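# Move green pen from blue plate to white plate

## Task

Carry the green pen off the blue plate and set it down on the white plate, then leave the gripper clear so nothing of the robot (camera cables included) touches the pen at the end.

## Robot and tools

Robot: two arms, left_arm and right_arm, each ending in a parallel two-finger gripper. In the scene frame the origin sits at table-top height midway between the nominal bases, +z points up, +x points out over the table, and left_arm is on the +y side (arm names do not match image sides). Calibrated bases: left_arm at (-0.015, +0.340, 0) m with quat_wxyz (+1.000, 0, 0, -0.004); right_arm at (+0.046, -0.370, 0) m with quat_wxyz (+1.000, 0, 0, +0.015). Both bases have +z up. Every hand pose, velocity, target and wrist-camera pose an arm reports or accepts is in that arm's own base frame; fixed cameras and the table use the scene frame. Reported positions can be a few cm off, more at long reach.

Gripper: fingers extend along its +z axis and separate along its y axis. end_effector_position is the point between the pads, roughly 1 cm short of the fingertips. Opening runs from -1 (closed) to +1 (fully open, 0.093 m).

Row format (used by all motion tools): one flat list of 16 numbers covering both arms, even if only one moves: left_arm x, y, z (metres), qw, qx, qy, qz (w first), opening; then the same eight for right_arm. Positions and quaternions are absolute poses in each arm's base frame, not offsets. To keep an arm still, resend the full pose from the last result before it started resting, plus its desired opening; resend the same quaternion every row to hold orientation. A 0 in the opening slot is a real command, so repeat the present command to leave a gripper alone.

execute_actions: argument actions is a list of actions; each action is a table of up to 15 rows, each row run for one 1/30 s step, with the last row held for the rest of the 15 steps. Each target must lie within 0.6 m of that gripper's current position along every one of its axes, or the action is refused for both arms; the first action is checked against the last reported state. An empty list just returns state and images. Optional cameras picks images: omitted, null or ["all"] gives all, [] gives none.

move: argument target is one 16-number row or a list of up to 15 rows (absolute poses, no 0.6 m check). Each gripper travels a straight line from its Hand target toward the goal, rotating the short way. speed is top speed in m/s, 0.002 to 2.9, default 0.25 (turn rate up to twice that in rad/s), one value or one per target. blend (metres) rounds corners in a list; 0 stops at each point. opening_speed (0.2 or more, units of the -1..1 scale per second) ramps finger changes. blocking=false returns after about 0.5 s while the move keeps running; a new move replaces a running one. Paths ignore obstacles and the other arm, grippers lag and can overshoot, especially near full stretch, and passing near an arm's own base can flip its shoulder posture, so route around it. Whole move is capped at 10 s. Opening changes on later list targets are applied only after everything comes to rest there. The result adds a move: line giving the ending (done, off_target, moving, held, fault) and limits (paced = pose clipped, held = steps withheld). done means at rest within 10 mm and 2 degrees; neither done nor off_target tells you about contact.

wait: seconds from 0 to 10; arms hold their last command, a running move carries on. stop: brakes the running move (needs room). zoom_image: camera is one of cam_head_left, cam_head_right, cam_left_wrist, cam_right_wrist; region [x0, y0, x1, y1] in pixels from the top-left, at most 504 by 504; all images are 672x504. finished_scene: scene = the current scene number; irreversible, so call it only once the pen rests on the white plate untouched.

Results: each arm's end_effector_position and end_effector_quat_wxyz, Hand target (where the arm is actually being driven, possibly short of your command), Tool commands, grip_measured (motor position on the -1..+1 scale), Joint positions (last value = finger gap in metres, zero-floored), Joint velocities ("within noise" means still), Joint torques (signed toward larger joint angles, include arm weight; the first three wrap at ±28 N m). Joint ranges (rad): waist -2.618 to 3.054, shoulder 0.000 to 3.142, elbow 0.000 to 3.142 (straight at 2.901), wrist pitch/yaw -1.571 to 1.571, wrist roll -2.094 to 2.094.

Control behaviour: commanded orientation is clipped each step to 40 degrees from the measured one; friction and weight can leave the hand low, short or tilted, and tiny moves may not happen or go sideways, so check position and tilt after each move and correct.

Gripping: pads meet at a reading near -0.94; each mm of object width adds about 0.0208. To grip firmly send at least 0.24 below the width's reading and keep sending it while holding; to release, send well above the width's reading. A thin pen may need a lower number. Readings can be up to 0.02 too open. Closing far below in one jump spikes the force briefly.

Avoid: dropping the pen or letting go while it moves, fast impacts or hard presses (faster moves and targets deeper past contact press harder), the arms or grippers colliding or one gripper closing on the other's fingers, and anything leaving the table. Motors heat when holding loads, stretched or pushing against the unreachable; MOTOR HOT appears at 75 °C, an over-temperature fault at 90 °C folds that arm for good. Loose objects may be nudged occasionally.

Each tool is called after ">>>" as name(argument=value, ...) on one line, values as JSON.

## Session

>>> execute_actions(actions=[])

>>> zoom_image(camera="cam_head_right", region=[120, 170, 540, 440])

Scene clock: 0.00 s.
left_arm: end_effector_position=(+0.3444, -0.1940, +0.1429) grip_measured=+1.000 end_effector_quat_wxyz=(+0.410, +0.246, +0.846, -0.237) | right_arm: end_effector_position=(+0.3587, +0.1550, +0.1245) grip_measured=+1.000 end_effector_quat_wxyz=(+0.350, -0.104, +0.882, +0.298)
Joint positions: left_arm=[-0.358 1.38 0.763 -0.016 0.371 0.019 0.093] | right_arm=[0.202 1.439 0.77 -0.046 -0.495 0.195 0.093]
Joint velocities: within noise
Joint torques (N m): no reading
Motor temperatures (°C): left_arm=[26 27 28 29 26 28 26] | right_arm=[27 28 25 26 26 27 27]
Heat: left arm: 29 °C; right arm: 28 °C.
Hand target: left_arm +0.3457, -0.1944, +0.1474; +0.414, +0.246, +0.844, -0.237 | right_arm +0.3605, +0.1553, +0.1296; +0.356, -0.106, +0.879, +0.298
Tool commands: left_gripper/opening=+1.0 right_gripper/opening=+1.0

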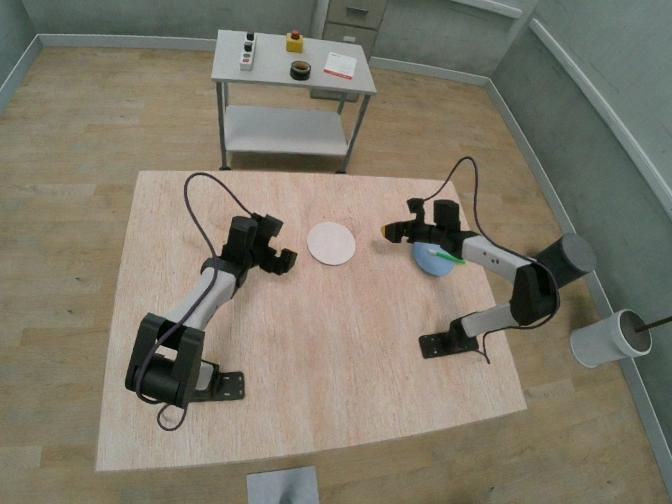

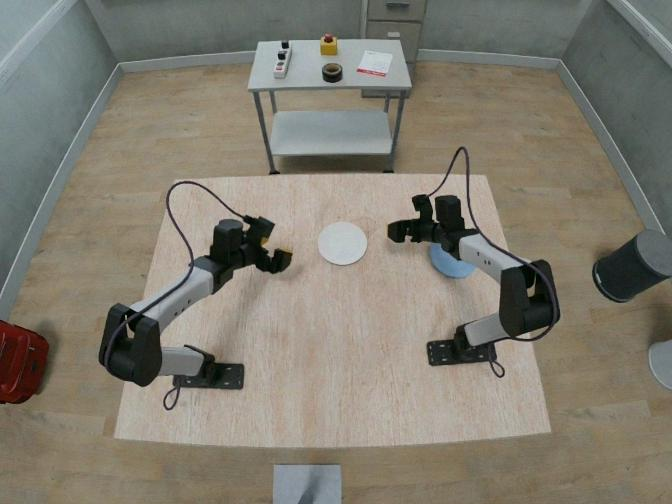

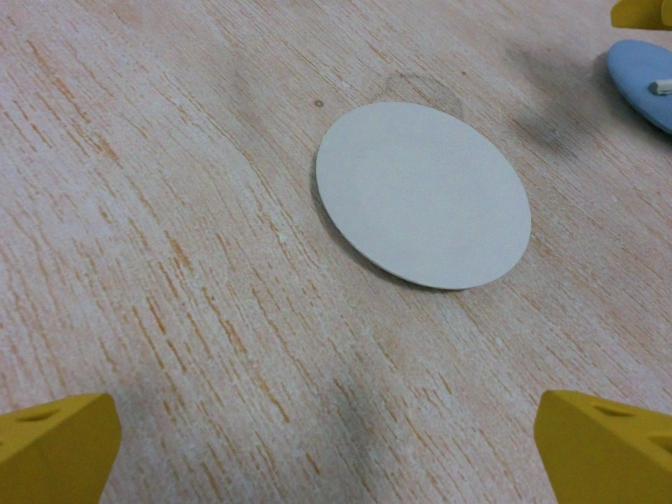

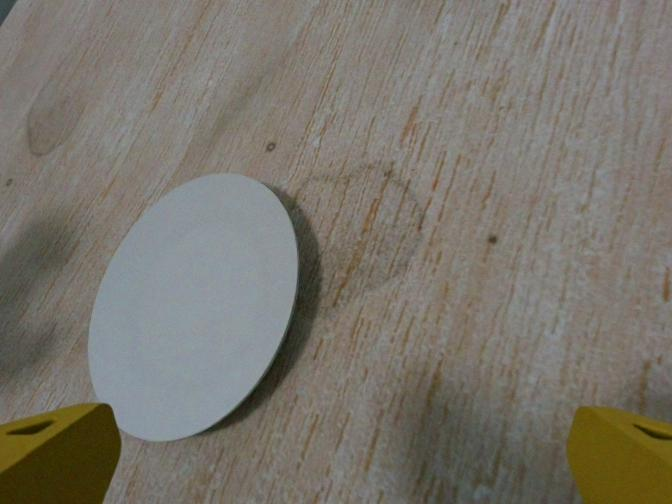

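Scaled by 1.200.

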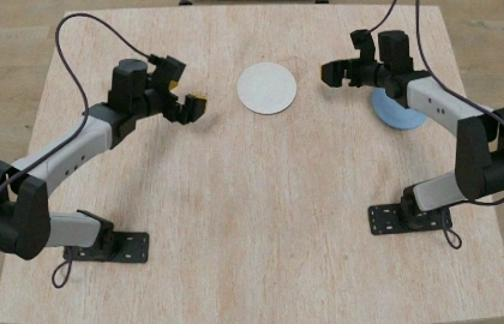

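>>> move(target=[0.3457,-0.1944,0.1474,0.414,0.246,0.844,-0.237,1,0.335,-0.05,0.13,0,-0.552,0.834,0,1], cameras=["cam_right_wrist","cam_head_left"], speed=0.5)

>>> zoom_image(camera="cam_head_left", region=[370, 200, 500, 300])

Scene clock: 12.77 s.
left_arm: end_effector_position=(+0.3444, -0.1940, +0.1429) grip_measured=+1.000 end_effector_quat_wxyz=(+0.410, +0.246, +0.846, -0.237) | right_arm: end_effector_position=(+0.3306, -0.0459, +0.1273) grip_measured=+1.000 end_effector_quat_wxyz=(+0.005, -0.549, +0.836, +0.004)
Joint positions: left_arm=[-0.358 1.38 0.763 -0.016 0.371 0.019 0.093] | right_arm=[-0.144 1.804 1.561 -1.325 -0.012 -1.306 0.093]
Joint velocities: within noise
Joint torques (N m): left_arm=[-0.1 -5.09 8.85 2.28 0.16 0.03] | right_arm=[-0.09 -7.02 8.2 0.08 0.01 -0.04]
Motor temperatures (°C): left_arm=[26 29 30 33 26 28 26] | right_arm=[27 30 26 28 26 27 27]
Heat: left arm: 33 °C; right arm: 30 °C.
Hand target: left_arm +0.3457, -0.1944, +0.1474; +0.414, +0.246, +0.844, -0.237 | right_arm +0.3338, -0.0499, +0.1315; +0.001, -0.553, +0.833, -0.002
Off the commanded pose: left_arm 0.005 m, 1 deg | right_arm 0.007 m, 1 deg.
move: done
Images, in order (width x height): cam_head_left 672x504, cam_right_wrist 672x504.

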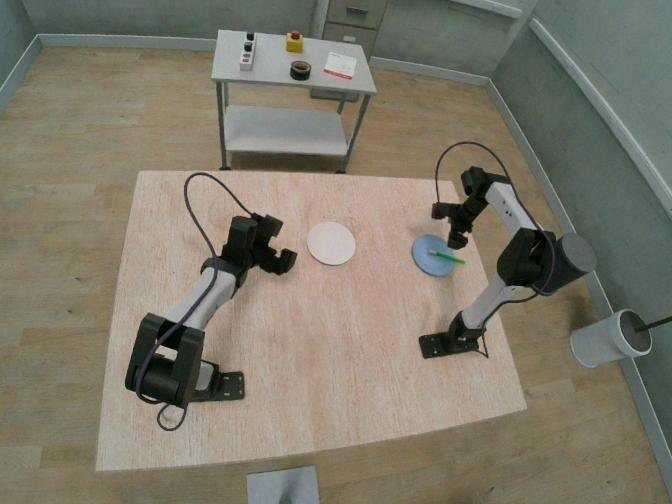

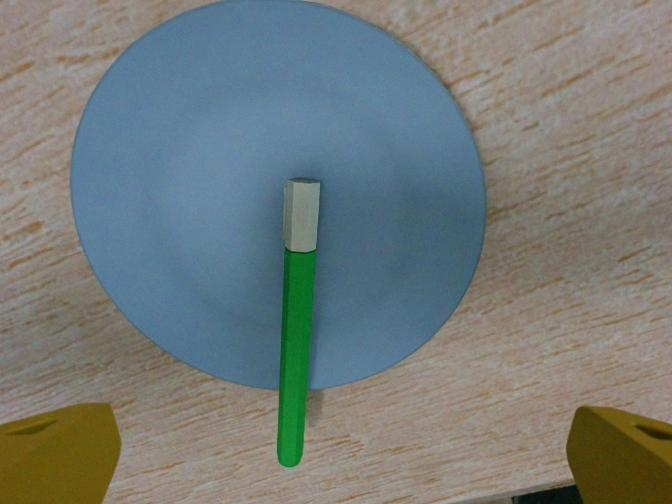

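Scaled by 3.877.

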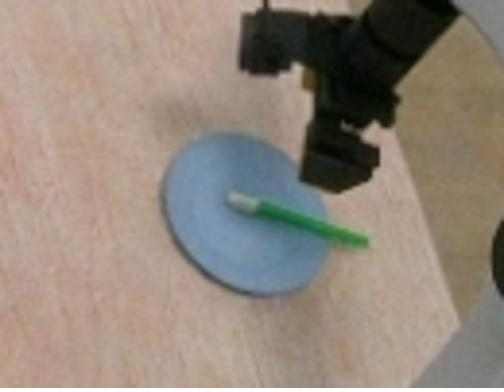

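>>> move(target=[0.3457,-0.1944,0.1474,0.414,0.246,0.844,-0.237,1,0.323,-0.019,0.037,0,-0.574,0.819,0,0.6], cameras=["cam_right_wrist"])

Scene clock: 20.03 s.
left_arm: end_effector_position=(+0.3444, -0.1940, +0.1429) grip_measured=+1.000 end_effector_quat_wxyz=(+0.410, +0.246, +0.846, -0.237) | right_arm: end_effector_position=(+0.3240, -0.0173, +0.0439) grip_measured=+0.602 end_effector_quat_wxyz=(+0.005, -0.578, +0.816, +0.004)
Joint positions: left_arm=[-0.358 1.38 0.763 -0.016 0.371 0.019 0.093] | right_arm=[-0.06 1.822 1.246 -0.992 -0.012 -1.293 0.074]
Joint velocities: within noise
Joint torques (N m): left_arm=[-0.12 -5.08 8.85 2.28 0.16 0.03] | right_arm=[0.27 -7.41 3.69 0.57 -0.02 0.19]
Motor temperatures (°C): left_arm=[26 29 30 34 26 28 26] | right_arm=[27 31 27 28 26 27 27]
Heat: left arm: 34 °C; right arm: 31 °C.
Hand target: left_arm +0.3457, -0.1944, +0.1474; +0.414, +0.246, +0.844, -0.237 | right_arm +0.3228, -0.0190, +0.0371; +0.000, -0.574, +0.819, +0.000
Off the commanded pose: left_arm 0.005 m, 1 deg | right_arm 0.007 m, 1 deg.
move: done
Images, in order (width x height): cam_right_wrist 672x504.

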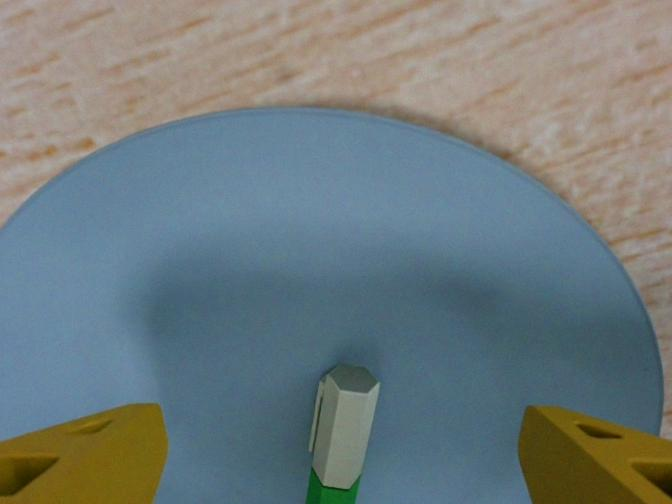

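>>> move(target=[[0.3457,-0.1944,0.1474,0.414,0.246,0.844,-0.237,1,0.308,-0.044,0.032,0,-0.629,0.777,0,0.6],[0.3457,-0.1944,0.1474,0.414,0.246,0.844,-0.237,1,0.308,-0.044,0.008,0,-0.629,0.777,0,0.6]], cameras=["cam_right_wrist"], speed=[0.15,0.08])

Scene clock: 26.83 s.
left_arm: end_effector_position=(+0.3444, -0.1940, +0.1429) grip_measured=+1.000 end_effector_quat_wxyz=(+0.410, +0.246, +0.846, -0.237) | right_arm: end_effector_position=(+0.3057, -0.0404, +0.0240) grip_measured=+0.602 end_effector_quat_wxyz=(-0.001, -0.625, +0.780, +0.008)
Joint positions: left_arm=[-0.358 1.38 0.763 -0.016 0.371 0.019 0.093] | right_arm=[-0.136 1.806 1.141 -0.919 -0.009 -1.487 0.074]
Joint velocities: within noise
Joint torques (N m): left_arm=[-0.12 -5.09 8.85 2.28 0.16 0.03] | right_arm=[-0.2 -5.49 2.04 1.11 -0.05 -0.08]
Motor temperatures (°C): left_arm=[26 30 31 35 26 28 26] | right_arm=[27 31 27 27 26 27 27]
Heat: left arm: 35 °C; right arm: 31 °C.
Hand target: left_arm +0.3457, -0.1944, +0.1474; +0.414, +0.246, +0.844, -0.237 | right_arm +0.3072, -0.0438, +0.0089; -0.001, -0.629, +0.777, +0.001
Off the commanded pose: left_arm 0.005 m, 1 deg | right_arm 0.017 m, 1 deg.
move: off_target (right_arm)
Images, in order (width x height): cam_right_wrist 672x504.

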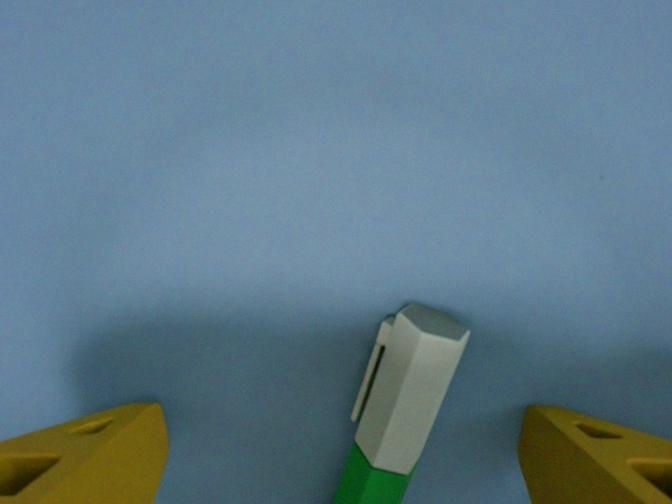

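>>> move(target=[[0.3457,-0.1944,0.1474,0.414,0.246,0.844,-0.237,1,0.311,-0.045,0.010,0,-0.508,0.861,0,0.6],[0.3457,-0.1944,0.1474,0.414,0.246,0.844,-0.237,1,0.311,-0.045,0.008,0,-0.508,0.861,0,-0.96]], cameras=["cam_right_wrist"], speed=0.15, opening_speed=1.5)

Scene clock: 35.77 s.
left_arm: end_effector_position=(+0.3444, -0.1940, +0.1429) grip_measured=+1.000 end_effector_quat_wxyz=(+0.410, +0.246, +0.846, -0.237) | right_arm: end_effector_position=(+0.3162, -0.0400, +0.0239) grip_measured=-0.899 end_effector_quat_wxyz=(+0.018, -0.516, +0.856, -0.002)
Joint positions: left_arm=[-0.358 1.38 0.763 -0.016 0.371 0.019 0.093] | right_arm=[-0.136 1.807 1.141 -0.876 -0.02 -1.221 0.002]
Joint velocities: within noise
Joint torques (N m): left_arm=[-0.12 -5.09 8.87 2.28 0.16 0.03] | right_arm=[-0.38 -4.72 3.15 0.71 0.04 0.19]
Motor temperatures (°C): left_arm=[26 30 32 37 26 28 26] | right_arm=[27 31 27 27 26 27 27]
Heat: left arm: 37 °C; right arm: 31 °C.
Hand target: left_arm +0.3457, -0.1944, +0.1474; +0.414, +0.246, +0.844, -0.237 | right_arm +0.3103, -0.0445, +0.0088; +0.000, -0.509, +0.861, +0.001
Off the commanded pose: left_arm 0.005 m, 1 deg | right_arm 0.017 m, 2 deg.
move: off_target (right_arm); target 2's new opening was sent with right_arm's hand 0.019 m and 3 deg from that target
Images, in order (width x height): cam_right_wrist 672x504.

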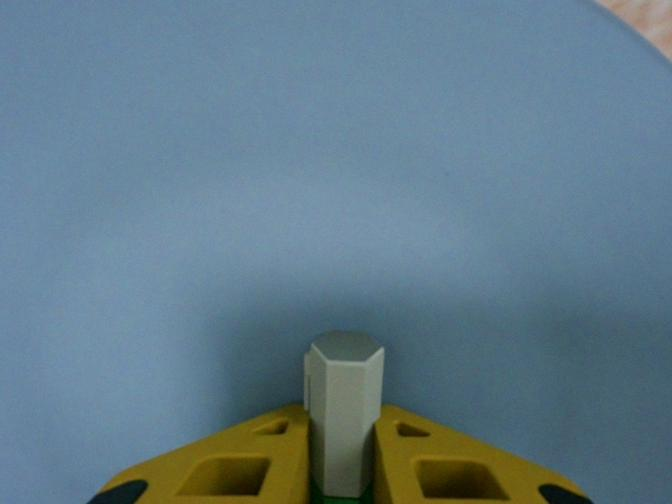

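>>> move(target=[[0.35,-0.15,0.16,0.414,0.246,0.844,-0.237,1,0.315,-0.04,0.09,0,-0.508,0.861,0,-0.96],[0.35,0.0,0.16,0.414,0.246,0.844,-0.237,1,0.389,0.340,0.06,0,-0.643,0.766,0,-0.96]], blend=0.03)

>>> zoom_image(camera="cam_head_left", region=[270, 190, 390, 290])

Scene clock: 47.53 s.
left_arm: end_effector_position=(+0.3454, -0.0012, +0.1495) grip_measured=+1.000 end_effector_quat_wxyz=(+0.407, +0.238, +0.851, -0.231) | right_arm: end_effector_position=(+0.3870, +0.3429, +0.0607) grip_measured=-0.899 end_effector_quat_wxyz=(+0.037, -0.652, +0.758, +0.004)
Joint positions: left_arm=[0.377 1.44 0.93 -0.535 0.865 0.675 0.093] | right_arm=[0.723 2.7 2.766 -1.563 -0.008 -0.697 0.002]
Joint velocities: within noise
Joint torques (N m): left_arm=[0.47 -3.92 11.51 1.16 0.86 0.25] | right_arm=[-0.21 -12.88 8.08 0.27 0.02 0.19]
Motor temperatures (°C): left_arm=[26 30 33 37 26 28 26] | right_arm=[27 32 27 27 26 27 27]
Heat: left arm: 37 °C; right arm: 32 °C.
Hand target: left_arm +0.3493, -0.0007, +0.1601; +0.414, +0.245, +0.844, -0.238 | right_arm +0.3895, +0.3386, +0.0597; +0.033, -0.646, +0.763, -0.003
Off the commanded pose: left_arm 0.012 m, 2 deg | right_arm 0.004 m, 4 deg.
joint sent to its limit (right arm) — joint 4 (wrist pitch), lower limit. The joint targets are off in orientation, not in position.
move: off_target (left_arm, right_arm)

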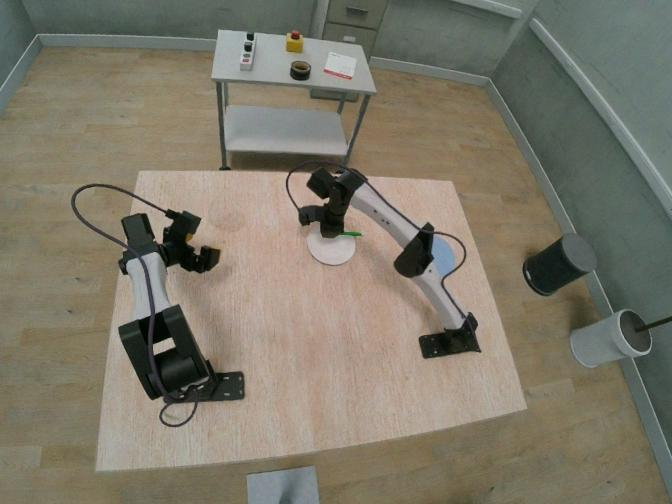

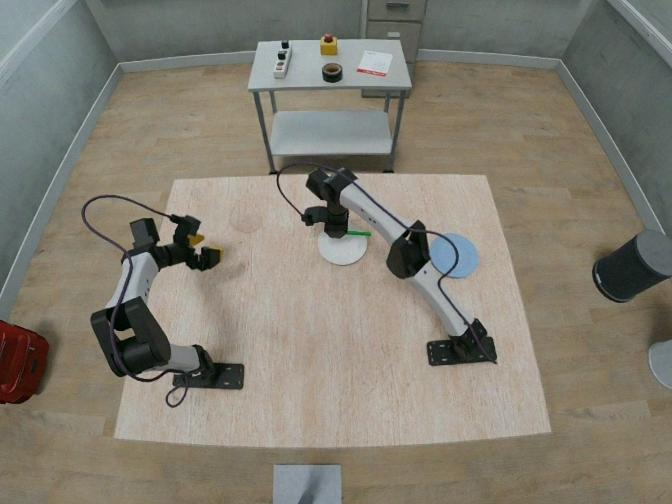

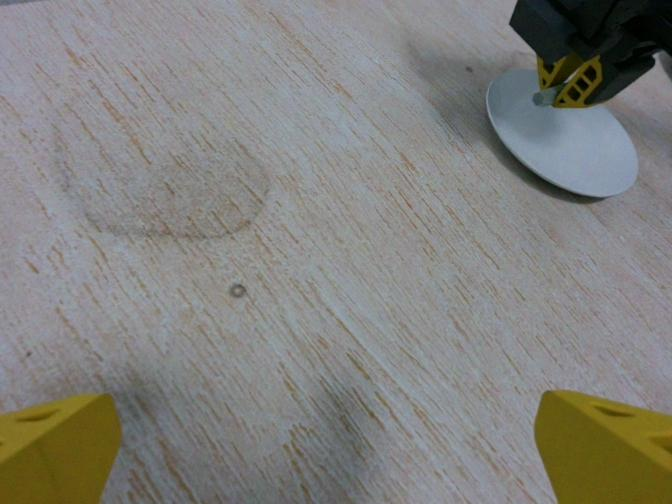

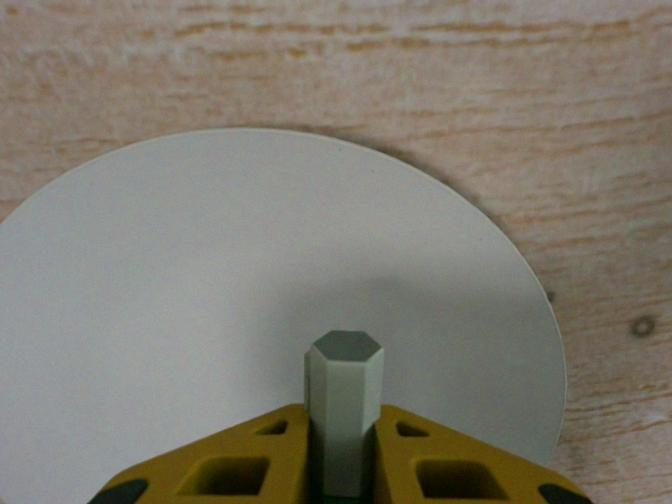

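Scaled by 4.200.

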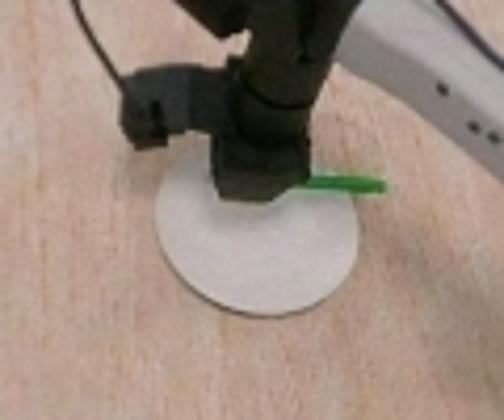

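>>> move(target=[[0.35,0.0,0.16,0.414,0.246,0.844,-0.237,1,0.378,0.372,0.045,0,-0.643,0.766,0,-0.96],[0.35,0.0,0.16,0.414,0.246,0.844,-0.237,1,0.378,0.372,0.018,0,-0.643,0.766,0,-0.96]], speed=[0.2,0.05], cameras=["cam_head_left","cam_right_wrist"])

>>> zoom_image(camera="cam_head_left", region=[270, 190, 390, 290])

Scene clock: 59.37 s.
left_arm: end_effector_position=(+0.3454, -0.0013, +0.1497) grip_measured=+1.000 end_effector_quat_wxyz=(+0.408, +0.238, +0.850, -0.232) | right_arm: end_effector_position=(+0.3704, +0.3700, +0.0312) grip_measured=-0.899 end_effector_quat_wxyz=(+0.026, -0.650, +0.760, +0.005)
Joint positions: left_arm=[0.377 1.44 0.93 -0.535 0.866 0.675 0.093] | right_arm=[0.783 2.8 2.847 -1.564 -0.006 -0.631 0.002]
Joint velocities: within noise
Joint torques (N m): left_arm=[0.54 -3.88 11.45 1.21 0.84 0.25] | right_arm=[-0.29 -11.44 7.02 0.76 -0.06 0.2]
Motor temperatures (°C): left_arm=[26 30 35 35 26 28 26] | right_arm=[27 37 29 27 26 27 28]
Heat: left arm: 35 °C; right arm: 37 °C.
Hand target: left_arm +0.3498, -0.0002, +0.1601; +0.415, +0.245, +0.844, -0.237 | right_arm +0.3774, +0.3710, +0.0180; +0.029, -0.643, +0.765, +0.002
Off the commanded pose: left_arm 0.011 m, 1 deg | right_arm 0.015 m, 3 deg.
elbow stopped short (right arm): the move would have taken joint 3 (elbow) straighter than the controller allows.
move: off_target (left_arm, right_arm)
Images, in order (width x height): cam_head_left 672x504, cam_right_wrist 672x504.

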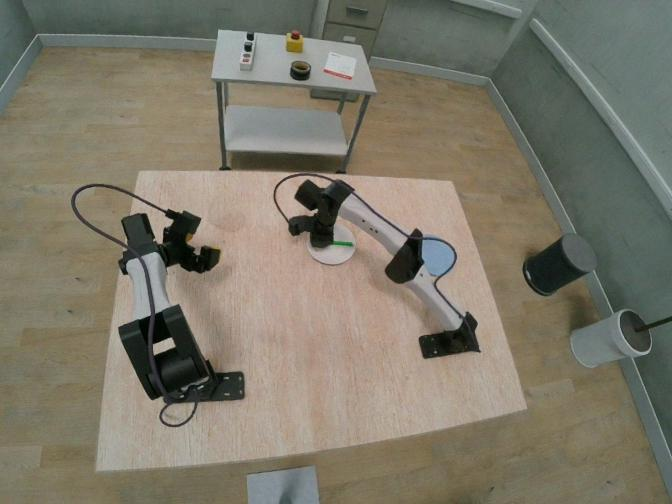

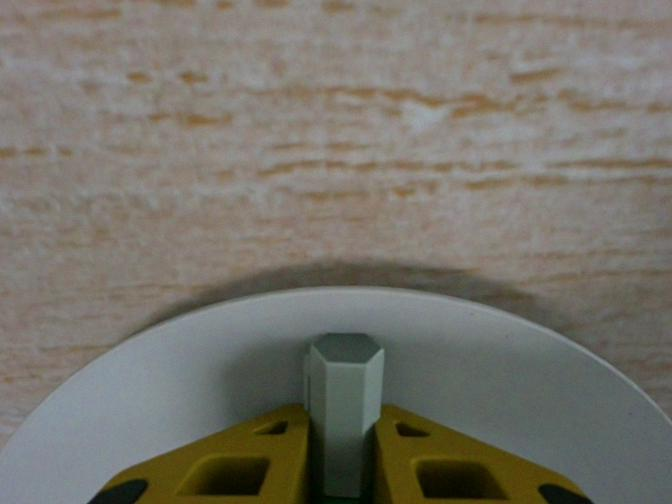

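Scaled by 4.200.

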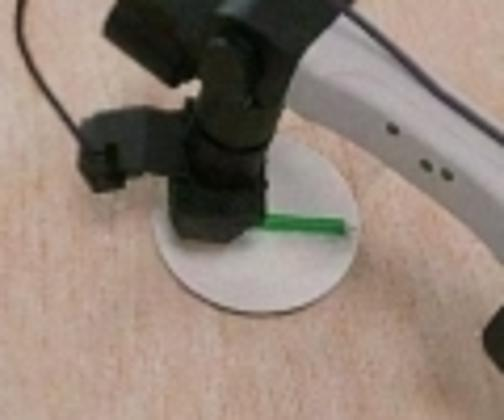

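>>> move(target=[0.35,0.0,0.16,0.414,0.246,0.844,-0.237,1,0.372,0.362,0.006,0,-0.643,0.766,0,-0.96], speed=0.05, cameras=["cam_head_left","cam_right_wrist"])

>>> zoom_image(camera="cam_head_left", region=[270, 190, 390, 290])

Scene clock: 67.30 s.
left_arm: end_effector_position=(+0.3454, -0.0013, +0.1497) grip_measured=+1.000 end_effector_quat_wxyz=(+0.408, +0.238, +0.850, -0.232) | right_arm: end_effector_position=(+0.3706, +0.3696, +0.0306) grip_measured=-0.899 end_effector_quat_wxyz=(+0.025, -0.649, +0.760, +0.006)
Joint positions: left_arm=[0.377 1.44 0.93 -0.535 0.866 0.675 0.093] | right_arm=[0.781 2.801 2.847 -1.564 -0.009 -0.631 0.002]
Joint velocities: within noise
Joint torques (N m): left_arm=[0.53 -3.86 11.45 1.2 0.82 0.25] | right_arm=[-0.55 -10.85 4.49 0.52 -0.06 0.15]
Motor temperatures (°C): left_arm=[26 30 37 35 27 28 26] | right_arm=[27 38 29 27 26 27 28]
Heat: left arm: 37 °C; right arm: 38 °C.
Hand target: left_arm +0.3498, +0.0000, +0.1599; +0.415, +0.245, +0.844, -0.236 | right_arm +0.3708, +0.3619, +0.0066; +0.001, -0.643, +0.766, +0.002
Off the commanded pose: left_arm 0.011 m, 1 deg | right_arm 0.026 m, 3 deg.
move: off_target (left_arm, right_arm)
Images, in order (width x height): cam_head_left 672x504, cam_right_wrist 672x504.

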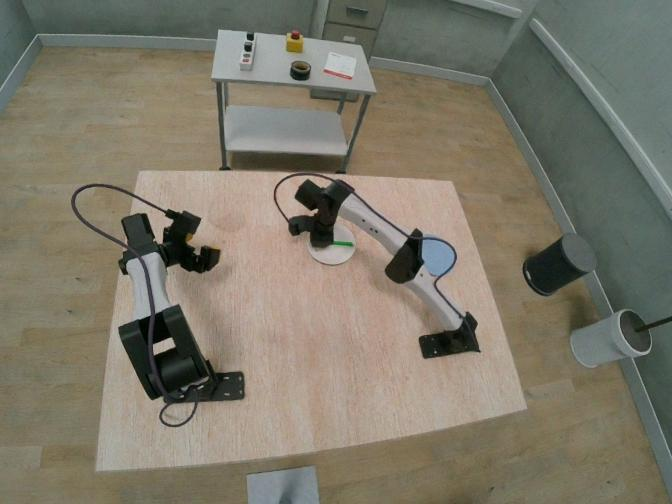

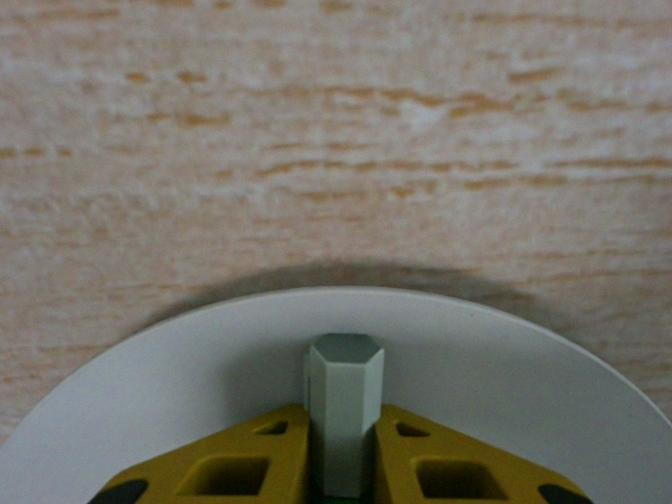

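Scaled by 4.200.

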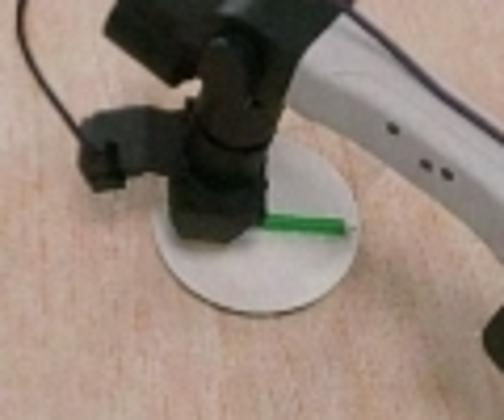

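>>> move(target=[0.35,0.0,0.16,0.414,0.246,0.844,-0.237,1,0.367,0.352,-0.006,0,-0.643,0.766,0,-0.96], speed=0.05, cameras=["cam_right_wrist"])

Scene clock: 72.13 s.
left_arm: end_effector_position=(+0.3454, -0.0013, +0.1497) grip_measured=+1.000 end_effector_quat_wxyz=(+0.408, +0.239, +0.850, -0.232) | right_arm: end_effector_position=(+0.3704, +0.3687, +0.0281) grip_measured=-0.899 end_effector_quat_wxyz=(+0.043, -0.647, +0.761, +0.012)
Joint positions: left_arm=[0.377 1.44 0.93 -0.535 0.866 0.677 0.093] | right_arm=[0.777 2.633 2.501 -1.351 -0.018 -0.631 0.002]
Joint velocities: within noise
Joint torques (N m): left_arm=[0.54 -3.88 11.47 1.2 0.82 0.25] | right_arm=[-0.79 -10.69 1.76 0.6 -0.05 0.08]
Motor temperatures (°C): left_arm=[26 30 37 35 27 28 26] | right_arm=[27 39 29 27 26 27 28]
Heat: left arm: 37 °C; right arm: 39 °C.
Hand target: left_arm +0.3498, +0.0000, +0.1599; +0.415, +0.246, +0.844, -0.236 | right_arm +0.3649, +0.3527, -0.0045; -0.001, -0.643, +0.766, +0.005
Off the commanded pose: left_arm 0.011 m, 1 deg | right_arm 0.038 m, 5 deg.
move: off_target (left_arm, right_arm)
Images, in order (width x height): cam_right_wrist 672x504.

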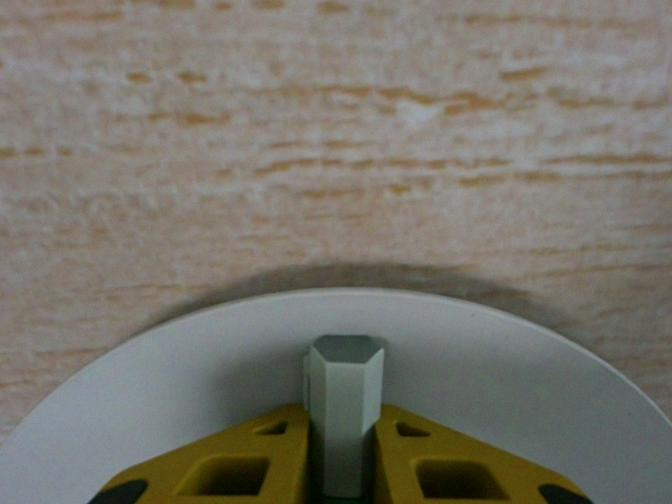

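>>> move(target=[[0.35,0.0,0.16,0.414,0.246,0.844,-0.237,1,0.371,0.368,0.020,0,-0.643,0.766,0,-0.96],[0.35,0.0,0.16,0.414,0.246,0.844,-0.237,1,0.371,0.368,0.020,0,-0.643,0.766,0,-0.3],[0.35,0.0,0.16,0.414,0.246,0.844,-0.237,1,0.371,0.368,0.1,0,-0.643,0.766,0,-0.3]], speed=0.15, opening_speed=0.8, cameras=["cam_head_left","cam_right_wrist"])

>>> zoom_image(camera="cam_head_left", region=[270, 190, 390, 290])

Scene clock: 81.43 s.
left_arm: end_effector_position=(+0.3454, -0.0013, +0.1497) grip_measured=+1.000 end_effector_quat_wxyz=(+0.408, +0.239, +0.850, -0.232) | right_arm: end_effector_position=(+0.3778, +0.3713, +0.0921) grip_measured=-0.302 end_effector_quat_wxyz=(+0.086, -0.639, +0.765, +0.006)
Joint positions: left_arm=[0.377 1.44 0.93 -0.535 0.866 0.677 0.093] | right_arm=[0.777 2.679 2.844 -1.563 0.002 -0.615 0.031]
Joint velocities: within noise
Joint torques (N m): left_arm=[0.53 -3.88 11.47 1.2 0.82 0.23] | right_arm=[0.49 -17.13 3.74 0.55 -0.01 0.19]
Motor temperatures (°C): left_arm=[26 30 38 35 27 28 26] | right_arm=[27 41 29 27 26 27 28]
Heat: left arm: 38 °C; right arm: 41 °C.
Hand target: left_arm +0.3498, +0.0000, +0.1599; +0.415, +0.245, +0.844, -0.236 | right_arm +0.3723, +0.3664, +0.0996; +0.080, -0.637, +0.767, +0.001
Off the commanded pose: left_arm 0.011 m, 1 deg | right_arm 0.011 m, 10 deg.
elbow stopped short (right arm): the move would have taken joint 3 (elbow) straighter than the controller allows.
joint sent to its limit (right arm) — joint 4 (wrist pitch), lower limit. The joint targets are off in orientation, not in position.
move: off_target (left_arm, right_arm); target 2's new opening was sent with right_arm's hand 0.015 m and 4 deg from that target
Images, in order (width x height): cam_head_left 672x504, cam_right_wrist 672x504.

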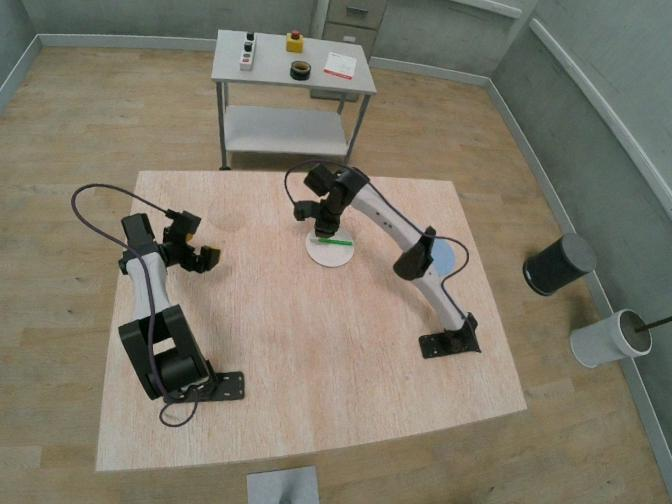

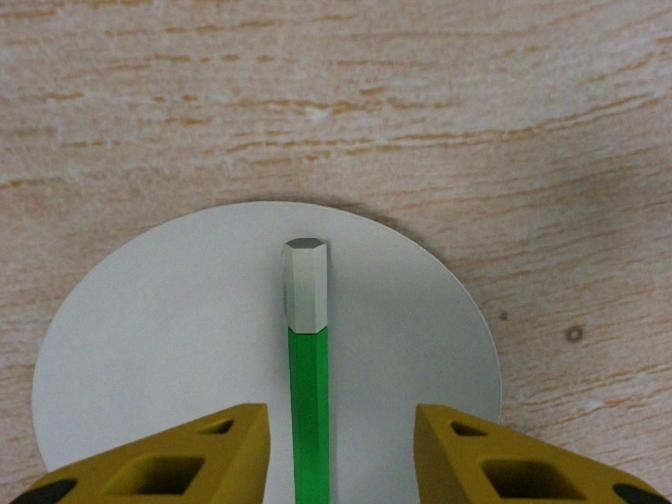

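Scaled by 4.200.

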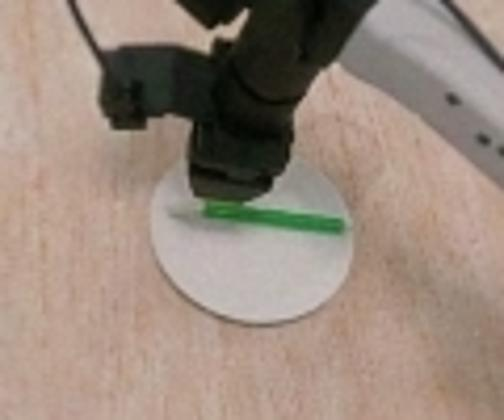

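>>> finished_scene(scene=2)

The scene is finished: the task was done.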